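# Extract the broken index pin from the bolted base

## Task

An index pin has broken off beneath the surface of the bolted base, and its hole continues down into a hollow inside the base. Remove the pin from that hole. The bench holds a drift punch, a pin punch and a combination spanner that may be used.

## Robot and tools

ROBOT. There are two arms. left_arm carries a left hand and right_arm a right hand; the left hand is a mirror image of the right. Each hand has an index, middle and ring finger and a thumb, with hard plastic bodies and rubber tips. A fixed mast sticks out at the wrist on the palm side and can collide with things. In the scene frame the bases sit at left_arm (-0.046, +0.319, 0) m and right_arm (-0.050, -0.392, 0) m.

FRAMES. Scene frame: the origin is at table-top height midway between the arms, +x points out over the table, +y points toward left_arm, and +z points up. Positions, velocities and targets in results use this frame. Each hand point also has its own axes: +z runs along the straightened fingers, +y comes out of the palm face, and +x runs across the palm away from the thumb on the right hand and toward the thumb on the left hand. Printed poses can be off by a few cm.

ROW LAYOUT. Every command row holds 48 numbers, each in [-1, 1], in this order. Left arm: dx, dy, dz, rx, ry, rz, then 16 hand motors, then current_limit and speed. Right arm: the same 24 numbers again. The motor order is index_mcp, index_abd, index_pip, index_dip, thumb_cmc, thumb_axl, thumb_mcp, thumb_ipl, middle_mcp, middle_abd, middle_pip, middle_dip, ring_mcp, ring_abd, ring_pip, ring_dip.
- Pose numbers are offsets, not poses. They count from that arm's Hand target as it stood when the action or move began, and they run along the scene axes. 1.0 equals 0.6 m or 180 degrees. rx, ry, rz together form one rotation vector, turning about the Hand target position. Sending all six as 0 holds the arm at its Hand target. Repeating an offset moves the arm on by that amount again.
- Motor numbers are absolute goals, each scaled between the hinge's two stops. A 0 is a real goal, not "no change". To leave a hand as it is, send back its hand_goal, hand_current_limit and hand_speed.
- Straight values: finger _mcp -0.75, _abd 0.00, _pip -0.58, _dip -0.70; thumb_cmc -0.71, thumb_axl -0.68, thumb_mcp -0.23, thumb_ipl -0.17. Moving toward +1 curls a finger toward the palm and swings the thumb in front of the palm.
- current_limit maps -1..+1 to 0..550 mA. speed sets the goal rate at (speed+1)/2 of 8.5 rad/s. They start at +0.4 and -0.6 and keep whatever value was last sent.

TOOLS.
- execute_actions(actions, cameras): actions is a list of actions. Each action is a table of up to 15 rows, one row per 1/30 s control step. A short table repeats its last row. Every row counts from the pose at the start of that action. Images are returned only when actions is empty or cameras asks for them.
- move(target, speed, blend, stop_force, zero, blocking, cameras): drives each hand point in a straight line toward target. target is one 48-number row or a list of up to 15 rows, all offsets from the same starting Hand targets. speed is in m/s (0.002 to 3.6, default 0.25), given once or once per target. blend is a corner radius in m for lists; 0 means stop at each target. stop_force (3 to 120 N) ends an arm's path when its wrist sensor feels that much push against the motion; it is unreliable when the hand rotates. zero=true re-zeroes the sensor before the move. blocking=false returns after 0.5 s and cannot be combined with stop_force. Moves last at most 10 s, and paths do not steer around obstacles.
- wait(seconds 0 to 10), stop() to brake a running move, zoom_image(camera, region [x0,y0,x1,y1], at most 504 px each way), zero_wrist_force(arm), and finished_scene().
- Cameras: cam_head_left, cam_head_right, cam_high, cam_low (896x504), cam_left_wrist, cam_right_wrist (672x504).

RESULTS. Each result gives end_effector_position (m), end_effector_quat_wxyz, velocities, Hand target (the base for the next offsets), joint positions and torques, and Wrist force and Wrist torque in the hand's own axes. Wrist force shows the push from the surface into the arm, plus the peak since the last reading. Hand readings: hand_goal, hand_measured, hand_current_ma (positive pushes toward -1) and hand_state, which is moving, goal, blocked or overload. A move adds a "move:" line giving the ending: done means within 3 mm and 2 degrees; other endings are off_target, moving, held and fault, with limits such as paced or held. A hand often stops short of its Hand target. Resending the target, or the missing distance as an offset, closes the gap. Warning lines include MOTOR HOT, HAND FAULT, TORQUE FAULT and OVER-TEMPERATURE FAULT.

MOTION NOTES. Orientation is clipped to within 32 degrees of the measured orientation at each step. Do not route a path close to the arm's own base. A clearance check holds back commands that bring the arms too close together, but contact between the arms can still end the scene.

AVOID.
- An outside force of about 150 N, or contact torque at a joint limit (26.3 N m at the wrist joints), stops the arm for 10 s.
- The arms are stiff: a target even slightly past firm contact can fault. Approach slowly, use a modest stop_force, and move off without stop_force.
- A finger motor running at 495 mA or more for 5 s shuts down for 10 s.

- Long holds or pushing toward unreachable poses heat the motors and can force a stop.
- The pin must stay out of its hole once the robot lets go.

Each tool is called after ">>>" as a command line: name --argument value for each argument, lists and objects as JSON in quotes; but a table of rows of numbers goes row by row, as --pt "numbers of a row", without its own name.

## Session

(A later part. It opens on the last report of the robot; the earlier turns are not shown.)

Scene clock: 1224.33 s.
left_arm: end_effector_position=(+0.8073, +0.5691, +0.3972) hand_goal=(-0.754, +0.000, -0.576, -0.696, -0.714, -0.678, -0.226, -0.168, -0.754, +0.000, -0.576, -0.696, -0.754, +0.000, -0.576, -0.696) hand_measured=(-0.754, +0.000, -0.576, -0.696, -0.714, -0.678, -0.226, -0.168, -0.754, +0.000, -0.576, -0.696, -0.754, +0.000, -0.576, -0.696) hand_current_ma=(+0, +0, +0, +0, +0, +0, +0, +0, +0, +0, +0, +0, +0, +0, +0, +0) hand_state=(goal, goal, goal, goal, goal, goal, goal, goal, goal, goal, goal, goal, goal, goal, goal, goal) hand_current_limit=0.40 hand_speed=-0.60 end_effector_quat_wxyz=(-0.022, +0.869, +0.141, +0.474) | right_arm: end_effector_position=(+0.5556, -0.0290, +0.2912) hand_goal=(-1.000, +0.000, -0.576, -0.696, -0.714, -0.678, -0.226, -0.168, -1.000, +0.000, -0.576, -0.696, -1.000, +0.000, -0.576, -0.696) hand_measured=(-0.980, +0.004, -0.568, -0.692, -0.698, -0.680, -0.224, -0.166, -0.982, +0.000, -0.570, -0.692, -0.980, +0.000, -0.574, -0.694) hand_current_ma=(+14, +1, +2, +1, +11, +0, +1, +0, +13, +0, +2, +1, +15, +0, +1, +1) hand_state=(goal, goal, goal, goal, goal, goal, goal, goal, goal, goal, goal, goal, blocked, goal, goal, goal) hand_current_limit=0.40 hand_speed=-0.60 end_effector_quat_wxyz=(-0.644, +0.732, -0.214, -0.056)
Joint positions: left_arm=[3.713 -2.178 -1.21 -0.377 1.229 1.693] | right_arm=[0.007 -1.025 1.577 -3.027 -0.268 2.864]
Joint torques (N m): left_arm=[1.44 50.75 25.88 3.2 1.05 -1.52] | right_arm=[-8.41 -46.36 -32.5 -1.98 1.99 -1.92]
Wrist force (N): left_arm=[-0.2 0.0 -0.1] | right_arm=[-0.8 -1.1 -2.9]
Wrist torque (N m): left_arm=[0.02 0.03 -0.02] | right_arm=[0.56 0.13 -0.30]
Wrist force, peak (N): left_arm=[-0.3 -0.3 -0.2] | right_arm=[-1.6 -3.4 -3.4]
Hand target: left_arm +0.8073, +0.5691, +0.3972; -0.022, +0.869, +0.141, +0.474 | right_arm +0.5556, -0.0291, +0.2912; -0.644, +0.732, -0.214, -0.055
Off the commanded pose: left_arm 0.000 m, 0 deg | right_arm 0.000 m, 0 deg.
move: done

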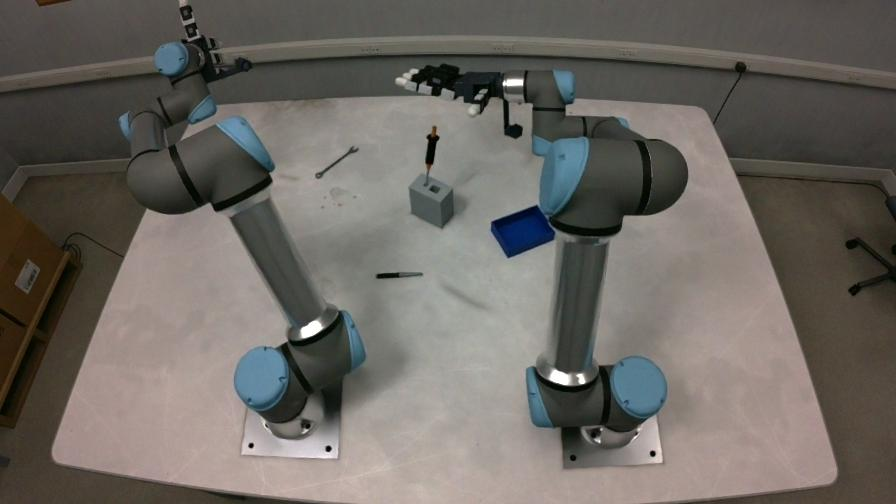

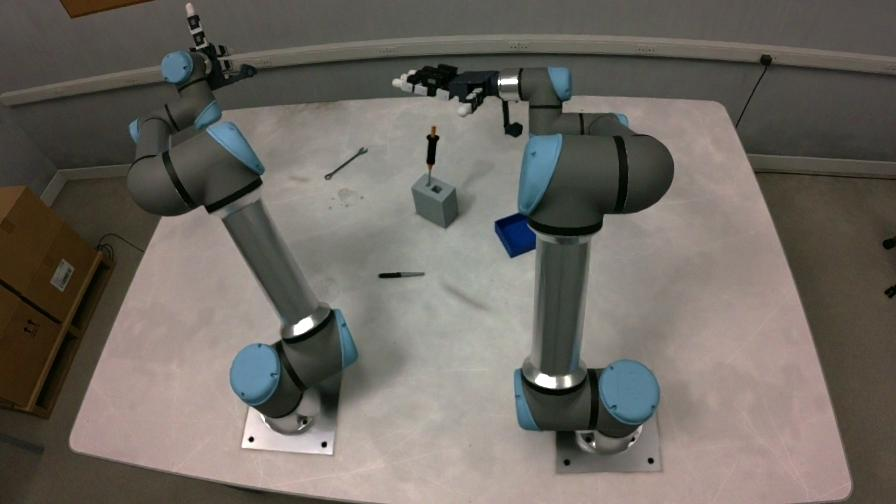

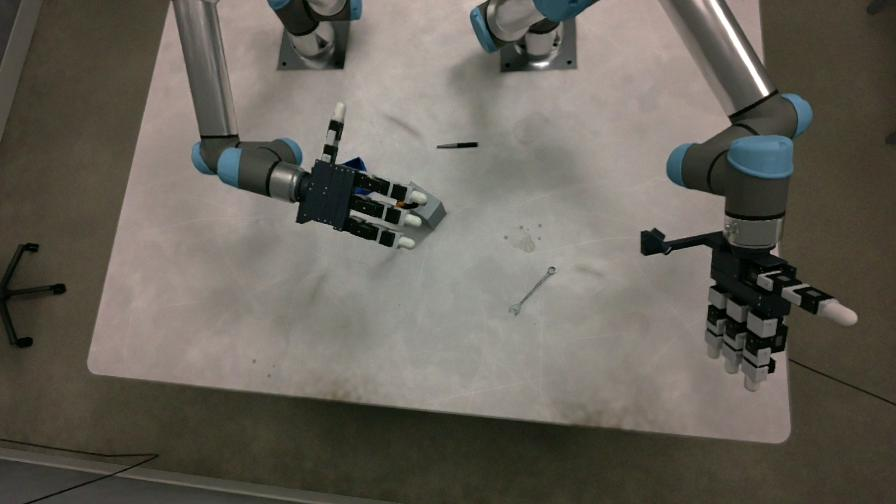

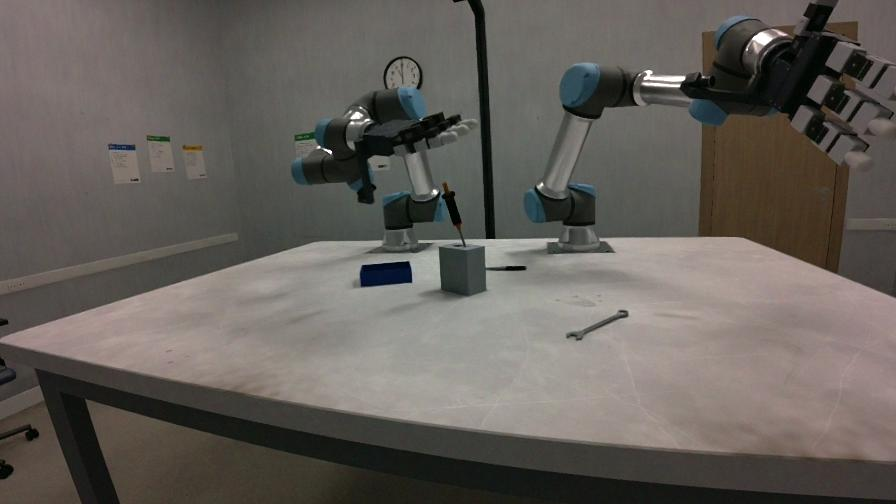

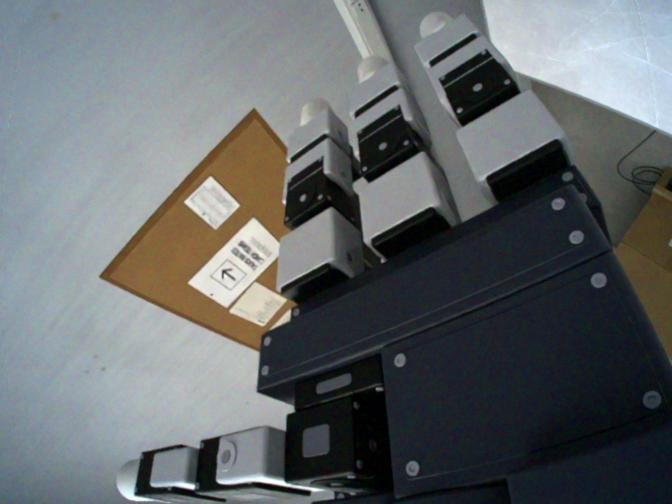

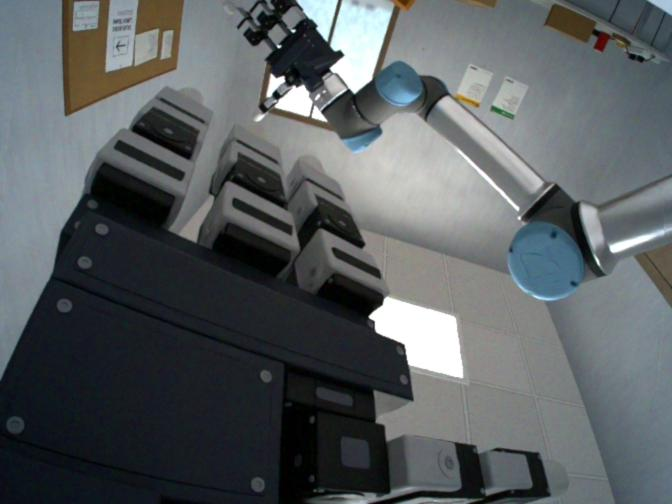

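>>> move --target '[0,0,0,0,0,0,-0.754,0,-0.576,-0.696,-0.714,-0.678,-0.226,-0.168,-0.754,0,-0.576,-0.696,-0.754,0,-0.576,-0.696,0.4,-0.6, 0.0045,0.0447,-0.0965,0,0,0,-1,0.0,-0.576,-0.696,-0.714,-0.678,-0.226,-0.168,-1,0.0,-0.576,-0.696,-1,0,-0.576,-0.696,0.4,-0.6]' --speed 0.08 --stop_force 5 --cameras '["cam_head_left","cam_head_right","cam_high","cam_low","cam_right_wrist"]'

>>> zoom_image --camera "cam_high" --region '[340, 150, 450, 260]'

>>> zoom_image --camera "cam_low" --region '[400, 120, 520, 260]'

>>> zoom_image --camera "cam_head_left" --region '[370, 70, 500, 200]'

Scene clock: 1265.27 s.
left_arm: end_effector_position=(+0.8073, +0.5691, +0.3972) hand_goal=(-0.754, +0.000, -0.576, -0.696, -0.714, -0.678, -0.226, -0.168, -0.754, +0.000, -0.576, -0.696, -0.754, +0.000, -0.576, -0.696) hand_measured=(-0.754, +0.000, -0.576, -0.696, -0.714, -0.678, -0.226, -0.168, -0.754, +0.000, -0.576, -0.696, -0.754, +0.000, -0.576, -0.696) hand_current_ma=(+0, +0, +0, +0, +0, +0, +0, +0, +0, +0, +0, +0, +0, +0, +0, +0) hand_state=(goal, goal, goal, goal, goal, goal, goal, goal, goal, goal, goal, goal, goal, goal, goal, goal) hand_current_limit=0.40 hand_speed=-0.60 end_effector_quat_wxyz=(-0.022, +0.869, +0.141, +0.474) | right_arm: end_effector_position=(+0.5583, -0.0022, +0.2333) hand_goal=(-1.000, +0.000, -0.576, -0.696, -0.714, -0.678, -0.226, -0.168, -1.000, +0.000, -0.576, -0.696, -1.000, +0.000, -0.576, -0.696) hand_measured=(-0.982, +0.004, -0.568, -0.692, -0.698, -0.680, -0.224, -0.166, -0.982, +0.000, -0.570, -0.692, -0.980, +0.000, -0.574, -0.694) hand_current_ma=(+14, +1, +2, +1, +11, +0, +1, +0, +13, +0, +2, +1, +15, +0, +1, +1) hand_state=(goal, goal, goal, goal, goal, goal, goal, goal, goal, goal, goal, goal, blocked, goal, goal, goal) hand_current_limit=0.40 hand_speed=-0.60 end_effector_quat_wxyz=(-0.644, +0.732, -0.214, -0.055)
Joint positions: left_arm=[3.713 -2.178 -1.21 -0.377 1.229 1.693] | right_arm=[0.05 -0.91 1.57 -3.222 -0.303 2.953]
Joint torques (N m): left_arm=[1.75 47.1 26.39 3.04 0.87 -1.44] | right_arm=[-9.19 -56.31 -6.52 -3.12 2.06 -1.88]
Wrist force (N): left_arm=[-0.1 -0.2 -0.1] | right_arm=[-0.8 -0.9 -2.5]
Wrist torque (N m): left_arm=[-0.02 0.02 0.00] | right_arm=[0.55 0.16 -0.27]
Wrist force, peak (N): left_arm=[-0.4 -0.1 -0.3] | right_arm=[-1.1 -1.6 -3.4]
Hand target: left_arm +0.8073, +0.5691, +0.3972; -0.022, +0.869, +0.141, +0.474 | right_arm +0.5583, -0.0022, +0.2333; -0.644, +0.732, -0.214, -0.055
Off the commanded pose: left_arm 0.000 m, 0 deg | right_arm 0.000 m, 0 deg.
move: done
Images, in order (width x height): cam_head_left 896x504, cam_head_right 896x504, cam_high 896x504, cam_low 896x504, cam_right_wrist 672x504.

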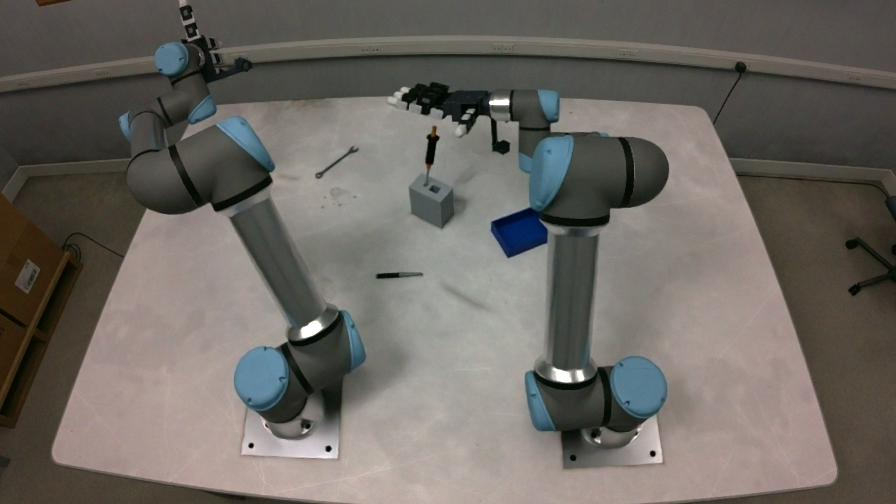

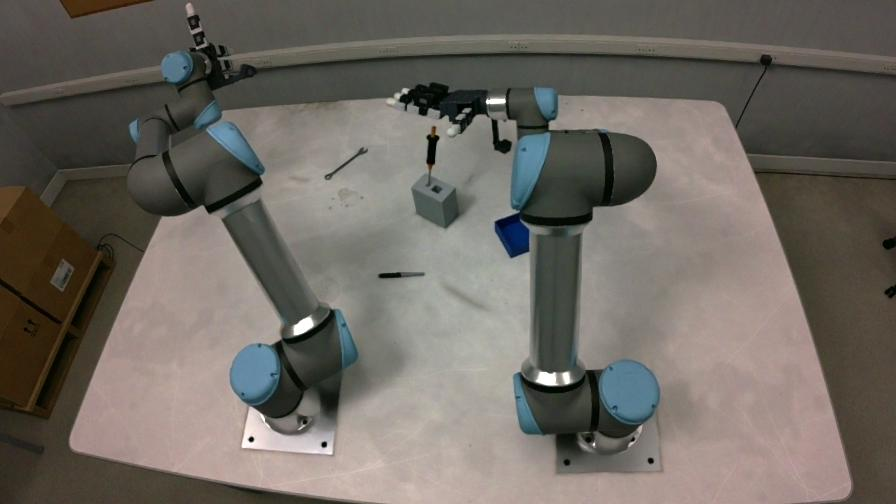

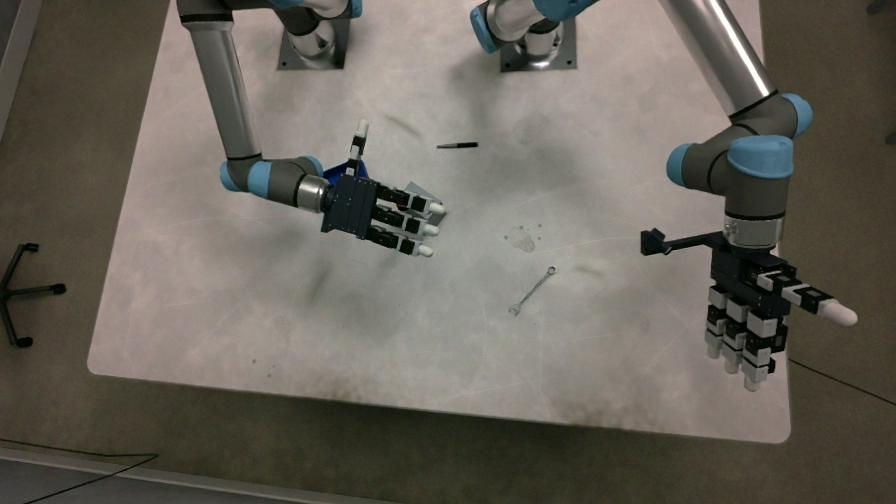

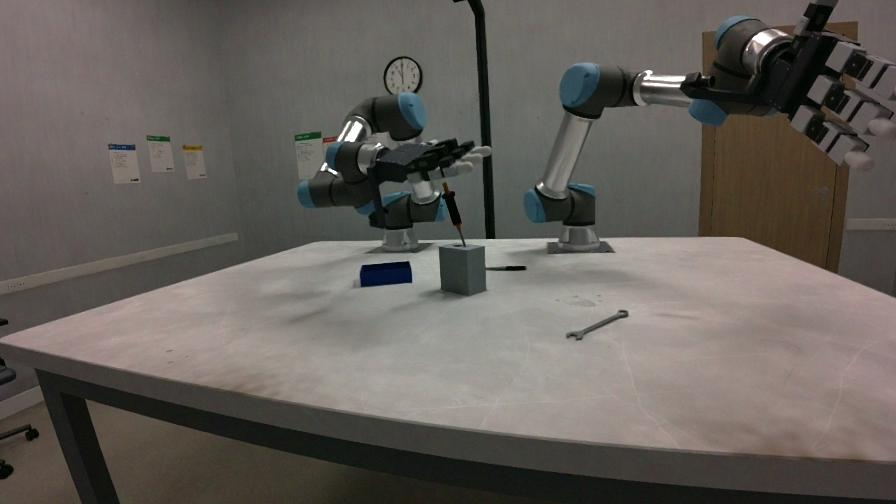

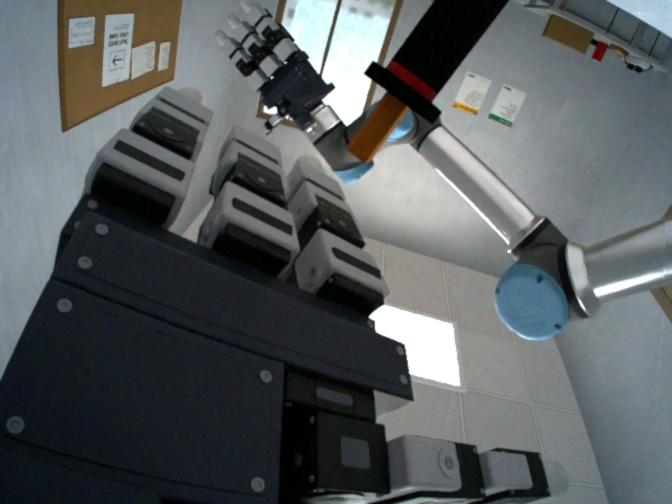

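Scaled by 4.582 from the camera's 896x504 image, which has a finer 1280x720 frame.

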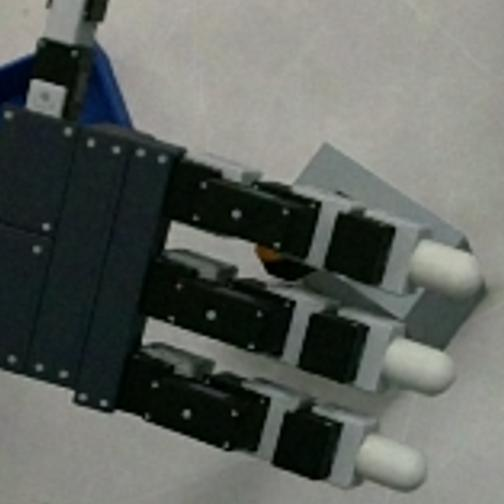

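Scaled by 3.600 from the camera's 896x504 image, which has a finer 1280x720 frame.

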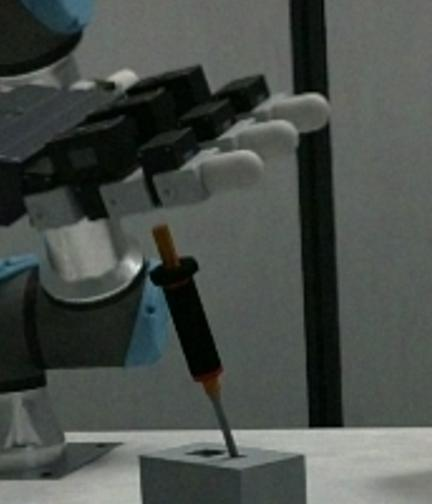

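Scaled by 3.877 from the camera's 896x504 image, which has a finer 1280x720 frame.

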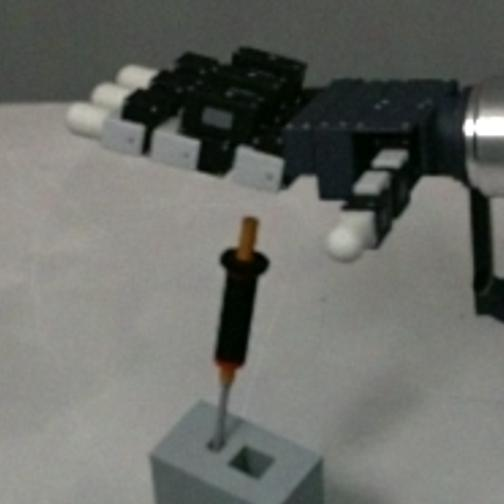

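>>> move --target '[0,0,0,0,0,0,-0.754,0,-0.576,-0.696,-0.714,-0.678,-0.226,-0.168,-0.754,0,-0.576,-0.696,-0.754,0,-0.576,-0.696,0.4,-0.6, -0.0143,0.0105,-0.0432,0,0,0,-1,0.0,-0.576,-0.696,-0.714,-0.678,-0.226,-0.168,-1,0.0,-0.576,-0.696,-1,0,-0.576,-0.696,0.4,-0.6]' --speed 0.04 --stop_force 4 --cameras '["cam_head_left","cam_head_right","cam_high","cam_low","cam_right_wrist"]'

>>> zoom_image --camera "cam_high" --region '[360, 170, 440, 250]'

>>> zoom_image --camera "cam_low" --region '[400, 140, 500, 240]'

>>> zoom_image --camera "cam_head_left" --region '[390, 80, 490, 180]'

Scene clock: 1283.70 s.
left_arm: end_effector_position=(+0.8073, +0.5691, +0.3972) hand_goal=(-0.754, +0.000, -0.576, -0.696, -0.714, -0.678, -0.226, -0.168, -0.754, +0.000, -0.576, -0.696, -0.754, +0.000, -0.576, -0.696) hand_measured=(-0.754, +0.000, -0.576, -0.696, -0.714, -0.678, -0.226, -0.168, -0.754, +0.000, -0.576, -0.696, -0.754, +0.000, -0.576, -0.696) hand_current_ma=(+0, +0, +0, +0, +0, +0, +0, +0, +0, +0, +0, +0, +0, +0, +0, +0) hand_state=(goal, goal, goal, goal, goal, goal, goal, goal, goal, goal, goal, goal, goal, goal, goal, goal) hand_current_limit=0.40 hand_speed=-0.60 end_effector_quat_wxyz=(-0.022, +0.869, +0.141, +0.474) | right_arm: end_effector_position=(+0.5498, +0.0041, +0.2074) hand_goal=(-1.000, +0.000, -0.576, -0.696, -0.714, -0.678, -0.226, -0.168, -1.000, +0.000, -0.576, -0.696, -1.000, +0.000, -0.576, -0.696) hand_measured=(-0.982, +0.004, -0.568, -0.692, -0.698, -0.680, -0.224, -0.166, -0.982, +0.000, -0.570, -0.692, -0.980, +0.000, -0.574, -0.694) hand_current_ma=(+14, +1, +2, +1, +11, +0, +1, +0, +13, +0, +2, +1, +15, +0, +1, +1) hand_state=(goal, goal, goal, goal, goal, goal, goal, goal, goal, goal, goal, goal, blocked, goal, goal, goal) hand_current_limit=0.40 hand_speed=-0.60 end_effector_quat_wxyz=(-0.644, +0.732, -0.214, -0.055)
Joint positions: left_arm=[3.713 -2.178 -1.21 -0.377 1.229 1.693] | right_arm=[0.061 -0.879 1.6 -3.302 -0.312 2.973]
Joint torques (N m): left_arm=[0.19 49.4 25.51 3.2 0.91 -1.43] | right_arm=[-9.13 -56.54 -32.12 -1.27 2.04 -1.73]
Wrist force (N): left_arm=[0.0 0.0 -0.2] | right_arm=[-1.0 -0.9 -2.5]
Wrist torque (N m): left_arm=[0.02 0.00 0.00] | right_arm=[0.55 0.18 -0.34]
Wrist force, peak (N): left_arm=[-0.2 -0.1 -0.4] | right_arm=[-0.9 -1.2 -2.9]
Hand target: left_arm +0.8073, +0.5691, +0.3972; -0.022, +0.869, +0.141, +0.474 | right_arm +0.5498, +0.0041, +0.2074; -0.644, +0.732, -0.214, -0.055
Off the commanded pose: left_arm 0.000 m, 0 deg | right_arm 0.000 m, 0 deg.
move: done
Images, in order (width x height): cam_head_left 896x504, cam_head_right 896x504, cam_high 896x504, cam_low 896x504, cam_right_wrist 672x504.

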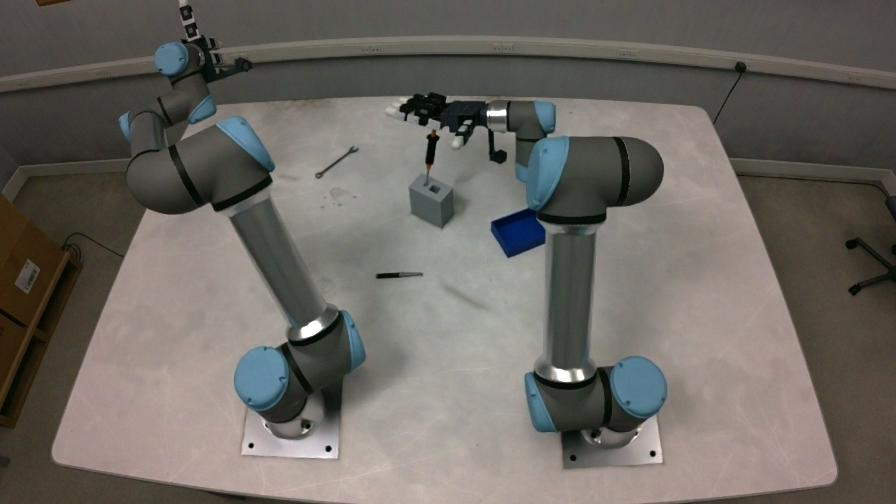

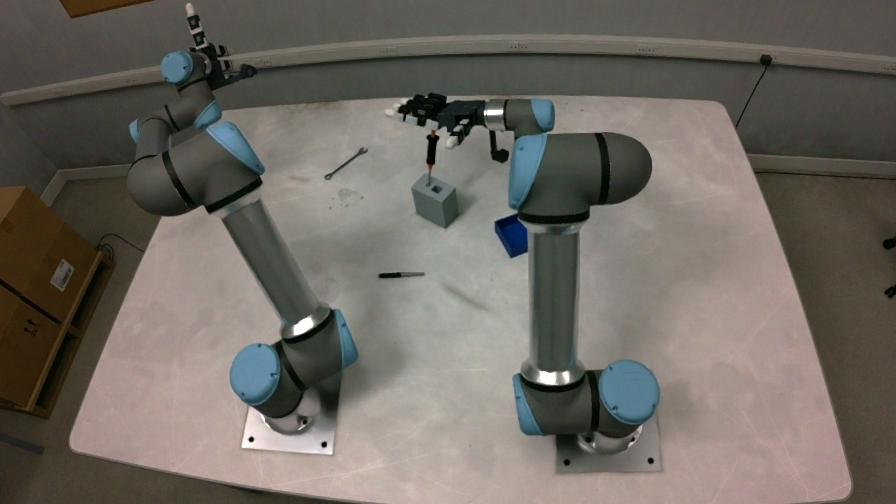

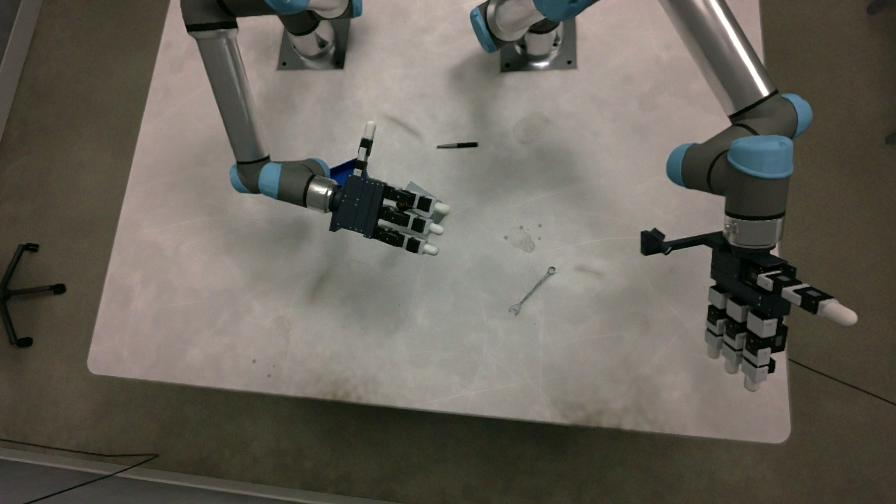

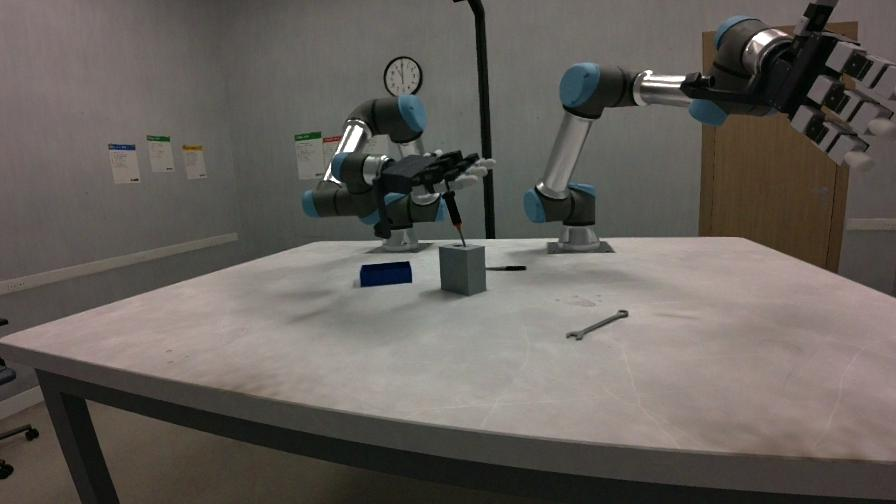

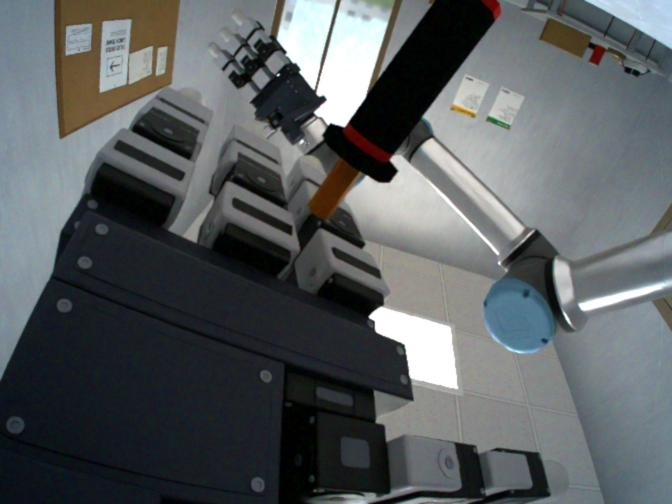

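Scaled by 6.300 from the camera's 896x504 image, which has a finer 1280x720 frame.

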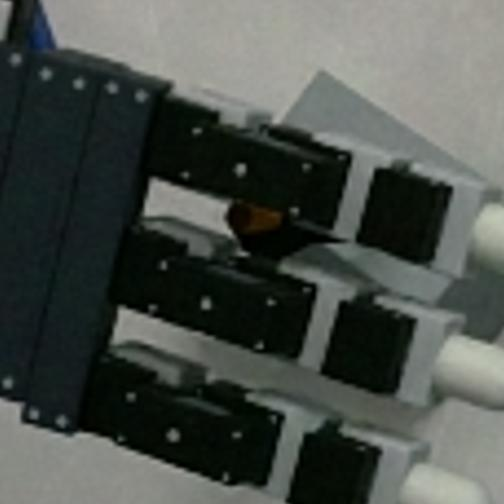

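Scaled by 5.040 from the camera's 896x504 image, which has a finer 1280x720 frame.

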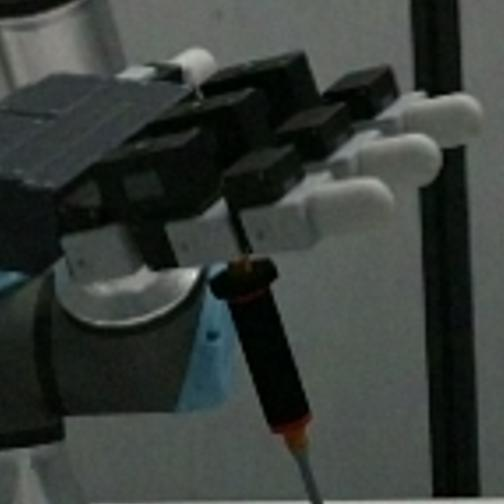

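Scaled by 5.040 from the camera's 896x504 image, which has a finer 1280x720 frame.

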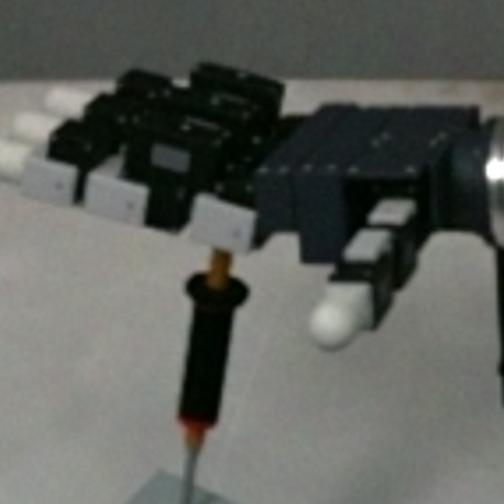

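>>> move --target '[0,0,0,0,0,0,-0.754,0,-0.576,-0.696,-0.714,-0.678,-0.226,-0.168,-0.754,0,-0.576,-0.696,-0.754,0,-0.576,-0.696,0.4,-0.6, -0.0051,0.0037,-0.0154,0,0,0,-1,0.0,-0.576,-0.696,-0.714,-0.678,-0.226,-0.168,-1,0.0,-0.576,-0.696,-1,0,-0.576,-0.696,0.4,-0.6]' --speed 0.01 --stop_force 3 --cameras '["cam_head_left","cam_high","cam_low","cam_right_wrist"]'

>>> zoom_image --camera "cam_high" --region '[380, 180, 430, 230]'

>>> zoom_image --camera "cam_low" --region '[400, 140, 500, 240]'

>>> zoom_image --camera "cam_right_wrist" --region '[200, 120, 400, 320]'

Scene clock: 1310.27 s.
left_arm: end_effector_position=(+0.8073, +0.5691, +0.3972) hand_goal=(-0.754, +0.000, -0.576, -0.696, -0.714, -0.678, -0.226, -0.168, -0.754, +0.000, -0.576, -0.696, -0.754, +0.000, -0.576, -0.696) hand_measured=(-0.754, +0.000, -0.576, -0.696, -0.714, -0.678, -0.226, -0.168, -0.754, +0.000, -0.576, -0.696, -0.754, +0.000, -0.576, -0.696) hand_current_ma=(+0, +0, +0, +0, +0, +0, +0, +0, +0, +0, +0, +0, +0, +0, +0, +0) hand_state=(goal, goal, goal, goal, goal, goal, goal, goal, goal, goal, goal, goal, goal, goal, goal, goal) hand_current_limit=0.40 hand_speed=-0.60 end_effector_quat_wxyz=(-0.022, +0.869, +0.141, +0.474) | right_arm: end_effector_position=(+0.5467, +0.0063, +0.1980) hand_goal=(-1.000, +0.000, -0.576, -0.696, -0.714, -0.678, -0.226, -0.168, -1.000, +0.000, -0.576, -0.696, -1.000, +0.000, -0.576, -0.696) hand_measured=(-0.982, +0.004, -0.568, -0.692, -0.698, -0.680, -0.224, -0.166, -0.982, +0.000, -0.570, -0.692, -0.980, +0.000, -0.574, -0.694) hand_current_ma=(+14, +1, +2, +1, +11, +0, +1, +0, +13, +0, +2, +1, +15, +0, +1, +1) hand_state=(goal, goal, goal, goal, goal, goal, goal, goal, goal, goal, goal, goal, blocked, goal, goal, goal) hand_current_limit=0.40 hand_speed=-0.60 end_effector_quat_wxyz=(-0.644, +0.732, -0.214, -0.056)
Joint positions: left_arm=[3.713 -2.178 -1.21 -0.377 1.229 1.693] | right_arm=[0.065 -0.867 1.61 -3.33 -0.315 2.98]
Joint torques (N m): left_arm=[1.63 49.12 26.31 3.13 0.75 -1.22] | right_arm=[0.99 -55.17 -23.97 -0.35 1.11 0.23]
Wrist force (N): left_arm=[-0.2 0.0 -0.2] | right_arm=[-0.8 -1.0 -2.4]
Wrist torque (N m): left_arm=[0.02 0.02 -0.01] | right_arm=[0.53 0.15 -0.32]
Wrist force, peak (N): left_arm=[-0.1 0.2 -0.4] | right_arm=[-1.1 -1.2 -2.9]
Hand target: left_arm +0.8073, +0.5691, +0.3972; -0.022, +0.869, +0.141, +0.474 | right_arm +0.5467, +0.0063, +0.1981; -0.644, +0.732, -0.214, -0.055
Off the commanded pose: left_arm 0.000 m, 0 deg | right_arm 0.000 m, 0 deg.
move: done
Images, in order (width x height): cam_head_left 896x504, cam_high 896x504, cam_low 896x504, cam_right_wrist 672x504.

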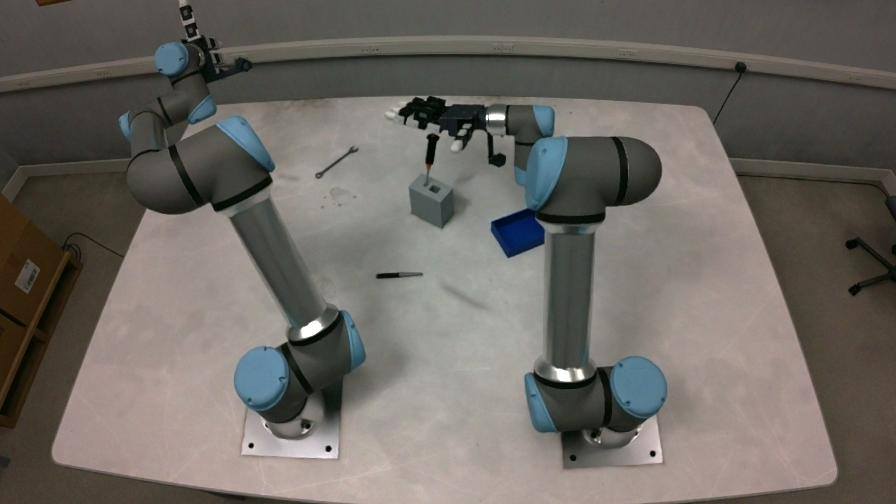

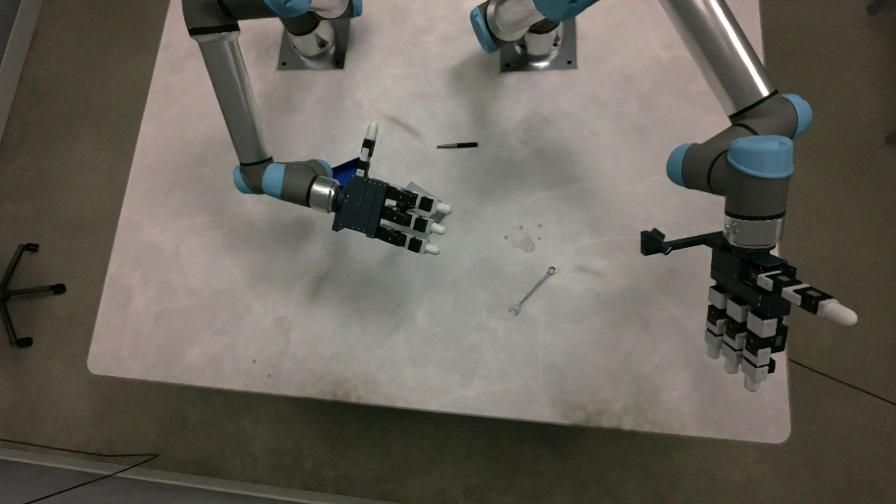

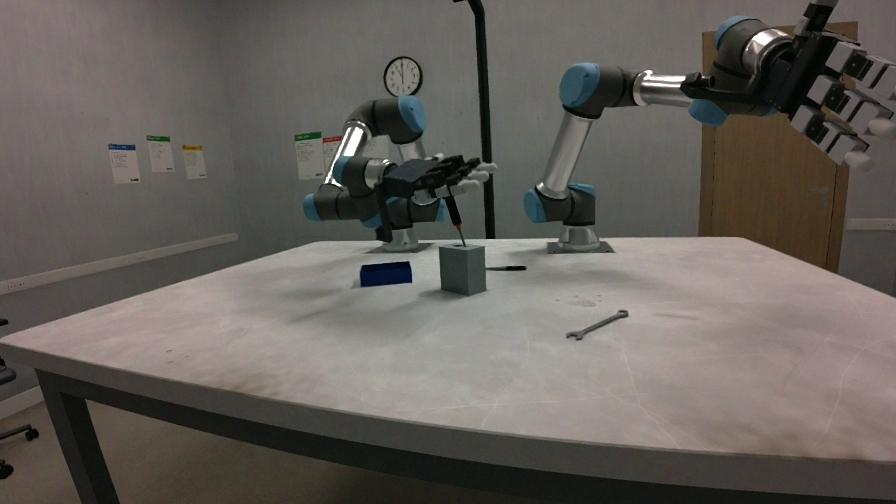

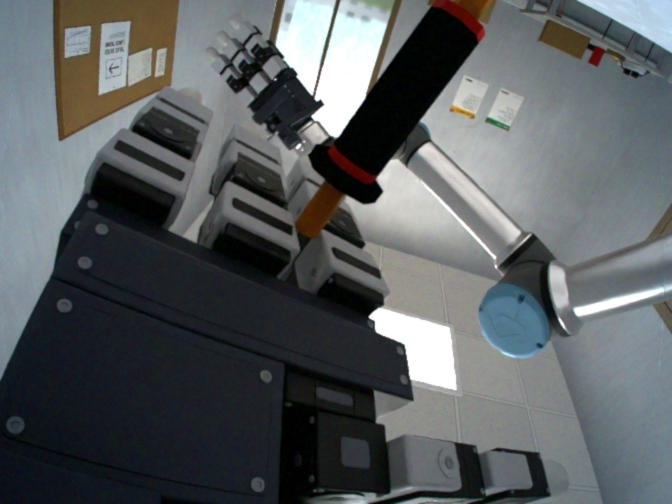

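Scaled by 10.080 from the camera's 896x504 image, which has a finer 1280x720 frame.

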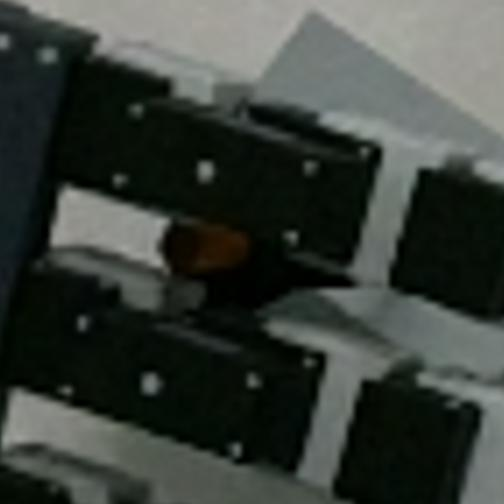

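Scaled by 5.040 from the camera's 896x504 image, which has a finer 1280x720 frame.

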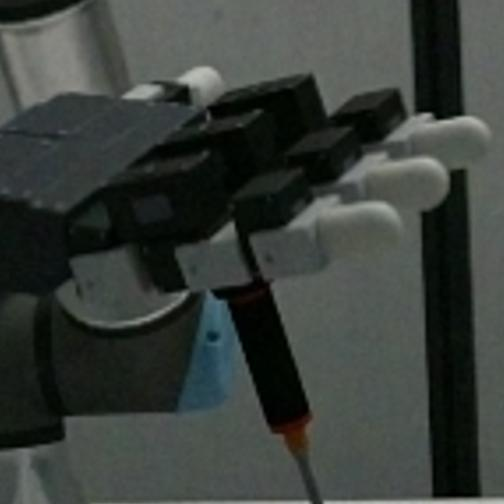

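Scaled by 2.520 from the camera's 672x504 image, which has a finer 960x720 frame.

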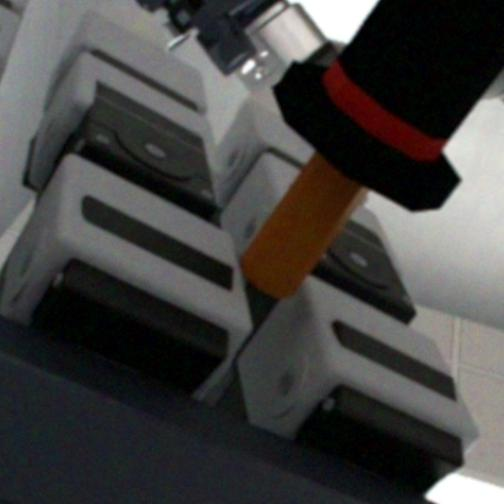

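>>> move --target '[0,0,0,0,0,0,-0.754,0,-0.576,-0.696,-0.714,-0.678,-0.226,-0.168,-0.754,0,-0.576,-0.696,-0.754,0,-0.576,-0.696,0.4,-0.6, -0.0061,0.0045,-0.0185,0,0,0,-1,0.0,-0.576,-0.696,-0.714,-0.678,-0.226,-0.168,-1,0.0,-0.576,-0.696,-1,0,-0.576,-0.696,0.4,-0.6]' --speed 0.01 --stop_force 3 --cameras '["cam_head_left","cam_high","cam_low","cam_right_wrist"]'

>>> zoom_image --camera "cam_high" --region '[380, 180, 430, 230]'

>>> zoom_image --camera "cam_low" --region '[400, 140, 500, 240]'

>>> zoom_image --camera "cam_right_wrist" --region '[200, 120, 400, 320]'

Scene clock: 1323.87 s.
left_arm: end_effector_position=(+0.8073, +0.5691, +0.3972) hand_goal=(-0.754, +0.000, -0.576, -0.696, -0.714, -0.678, -0.226, -0.168, -0.754, +0.000, -0.576, -0.696, -0.754, +0.000, -0.576, -0.696) hand_measured=(-0.754, +0.000, -0.576, -0.696, -0.714, -0.678, -0.226, -0.168, -0.754, +0.000, -0.576, -0.696, -0.754, +0.000, -0.576, -0.696) hand_current_ma=(+0, +0, +0, +0, +0, +0, +0, +0, +0, +0, +0, +0, +0, +0, +0, +0) hand_state=(goal, goal, goal, goal, goal, goal, goal, goal, goal, goal, goal, goal, goal, goal, goal, goal) hand_current_limit=0.40 hand_speed=-0.60 end_effector_quat_wxyz=(-0.022, +0.869, +0.141, +0.474) | right_arm: end_effector_position=(+0.5430, +0.0090, +0.1869) hand_goal=(-1.000, +0.000, -0.576, -0.696, -0.714, -0.678, -0.226, -0.168, -1.000, +0.000, -0.576, -0.696, -1.000, +0.000, -0.576, -0.696) hand_measured=(-0.982, +0.004, -0.568, -0.692, -0.698, -0.680, -0.224, -0.166, -0.982, +0.000, -0.570, -0.692, -0.980, +0.000, -0.574, -0.694) hand_current_ma=(+14, +1, +2, +1, +11, +0, +1, +0, +13, +0, +2, +1, +15, +0, +1, +1) hand_state=(goal, goal, goal, goal, goal, goal, goal, goal, goal, goal, goal, goal, blocked, goal, goal, goal) hand_current_limit=0.40 hand_speed=-0.60 end_effector_quat_wxyz=(-0.644, +0.732, -0.214, -0.056)
Joint positions: left_arm=[3.713 -2.178 -1.21 -0.377 1.229 1.693] | right_arm=[0.07 -0.852 1.621 -3.364 -0.319 2.988]
Joint torques (N m): left_arm=[-0.19 49.64 27.09 3.15 0.85 -1.3] | right_arm=[1.22 -55.42 -21.85 -0.3 1.22 0.22]
Wrist force (N): left_arm=[-0.1 -0.2 -0.2] | right_arm=[-0.8 -1.1 -2.8]
Wrist torque (N m): left_arm=[0.00 0.01 -0.01] | right_arm=[0.56 0.17 -0.31]
Wrist force, peak (N): left_arm=[-0.3 -0.4 -0.3] | right_arm=[-1.1 -1.2 -3.2]
Hand target: left_arm +0.8073, +0.5691, +0.3972; -0.022, +0.869, +0.141, +0.474 | right_arm +0.5430, +0.0090, +0.1870; -0.644, +0.732, -0.214, -0.055
Off the commanded pose: left_arm 0.000 m, 0 deg | right_arm 0.000 m, 0 deg.
move: done
Images, in order (width x height): cam_head_left 896x504, cam_high 896x504, cam_low 896x504, cam_right_wrist 672x504.

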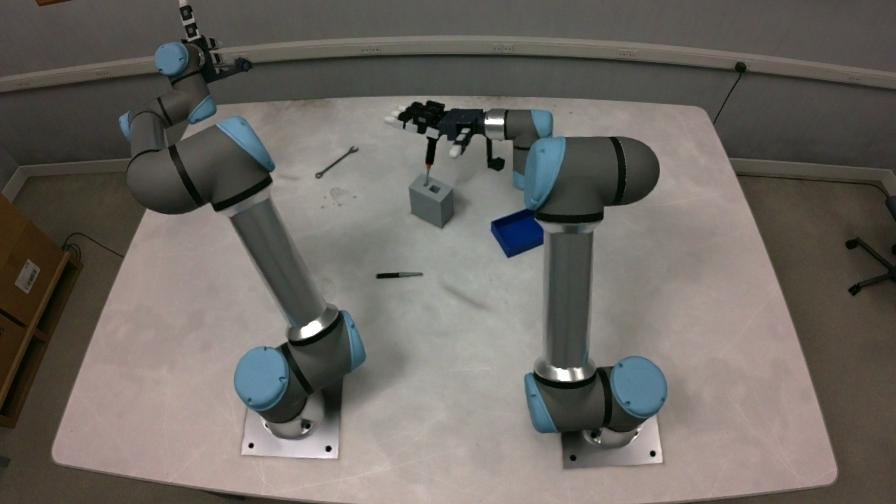

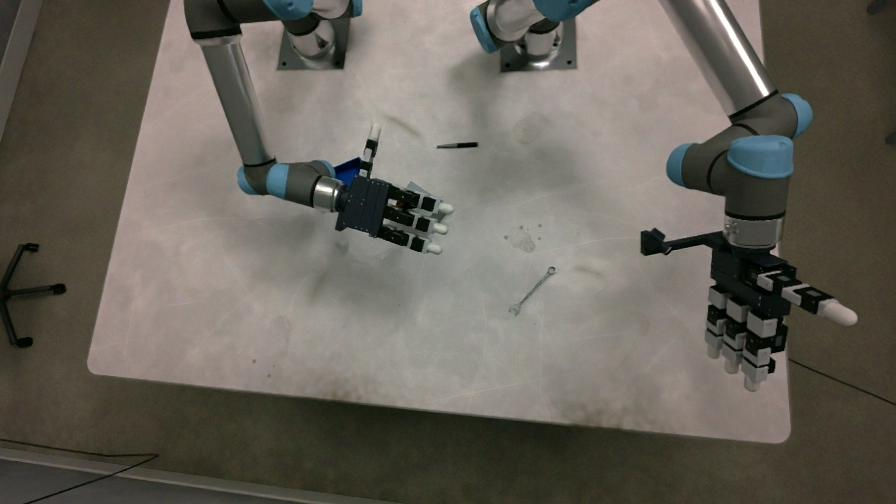

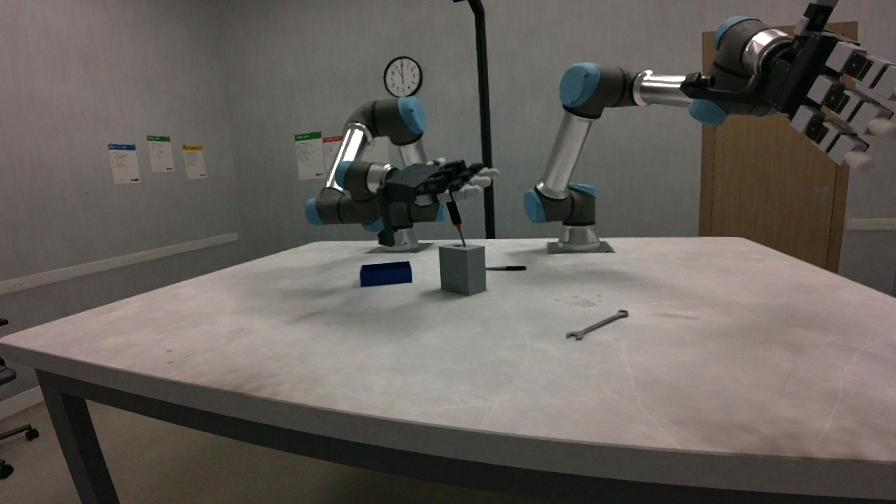

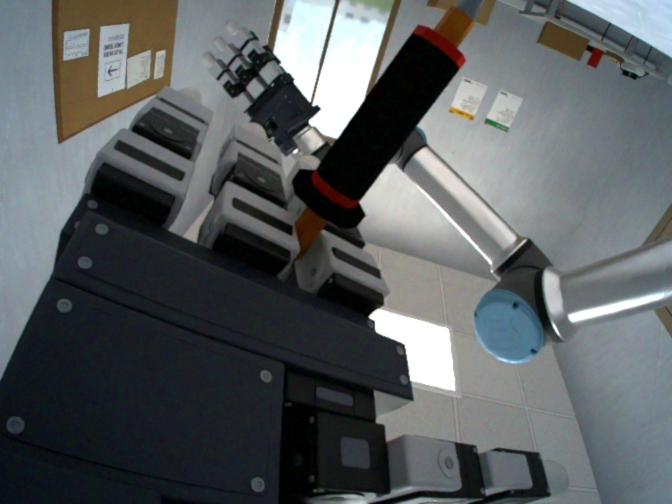

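Scaled by 10.080 from the camera's 896x504 image, which has a finer 1280x720 frame.

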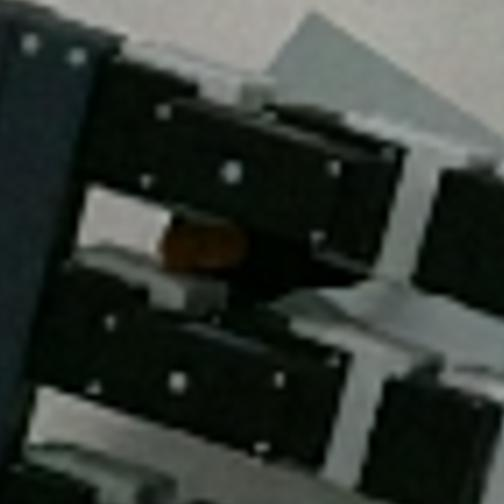

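Scaled by 5.040 from the camera's 896x504 image, which has a finer 1280x720 frame.

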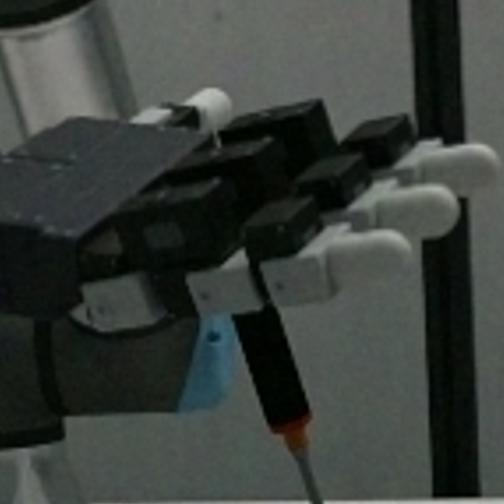

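Scaled by 2.520 from the camera's 672x504 image, which has a finer 960x720 frame.

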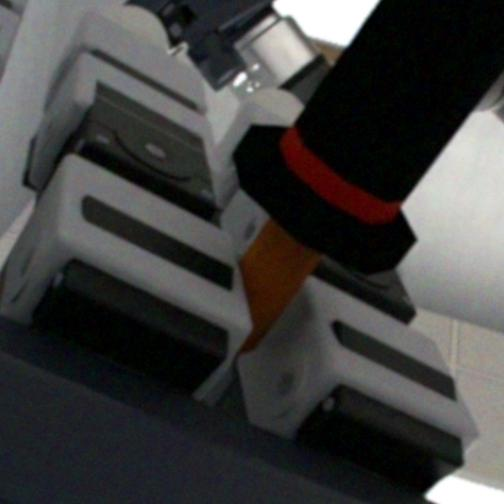

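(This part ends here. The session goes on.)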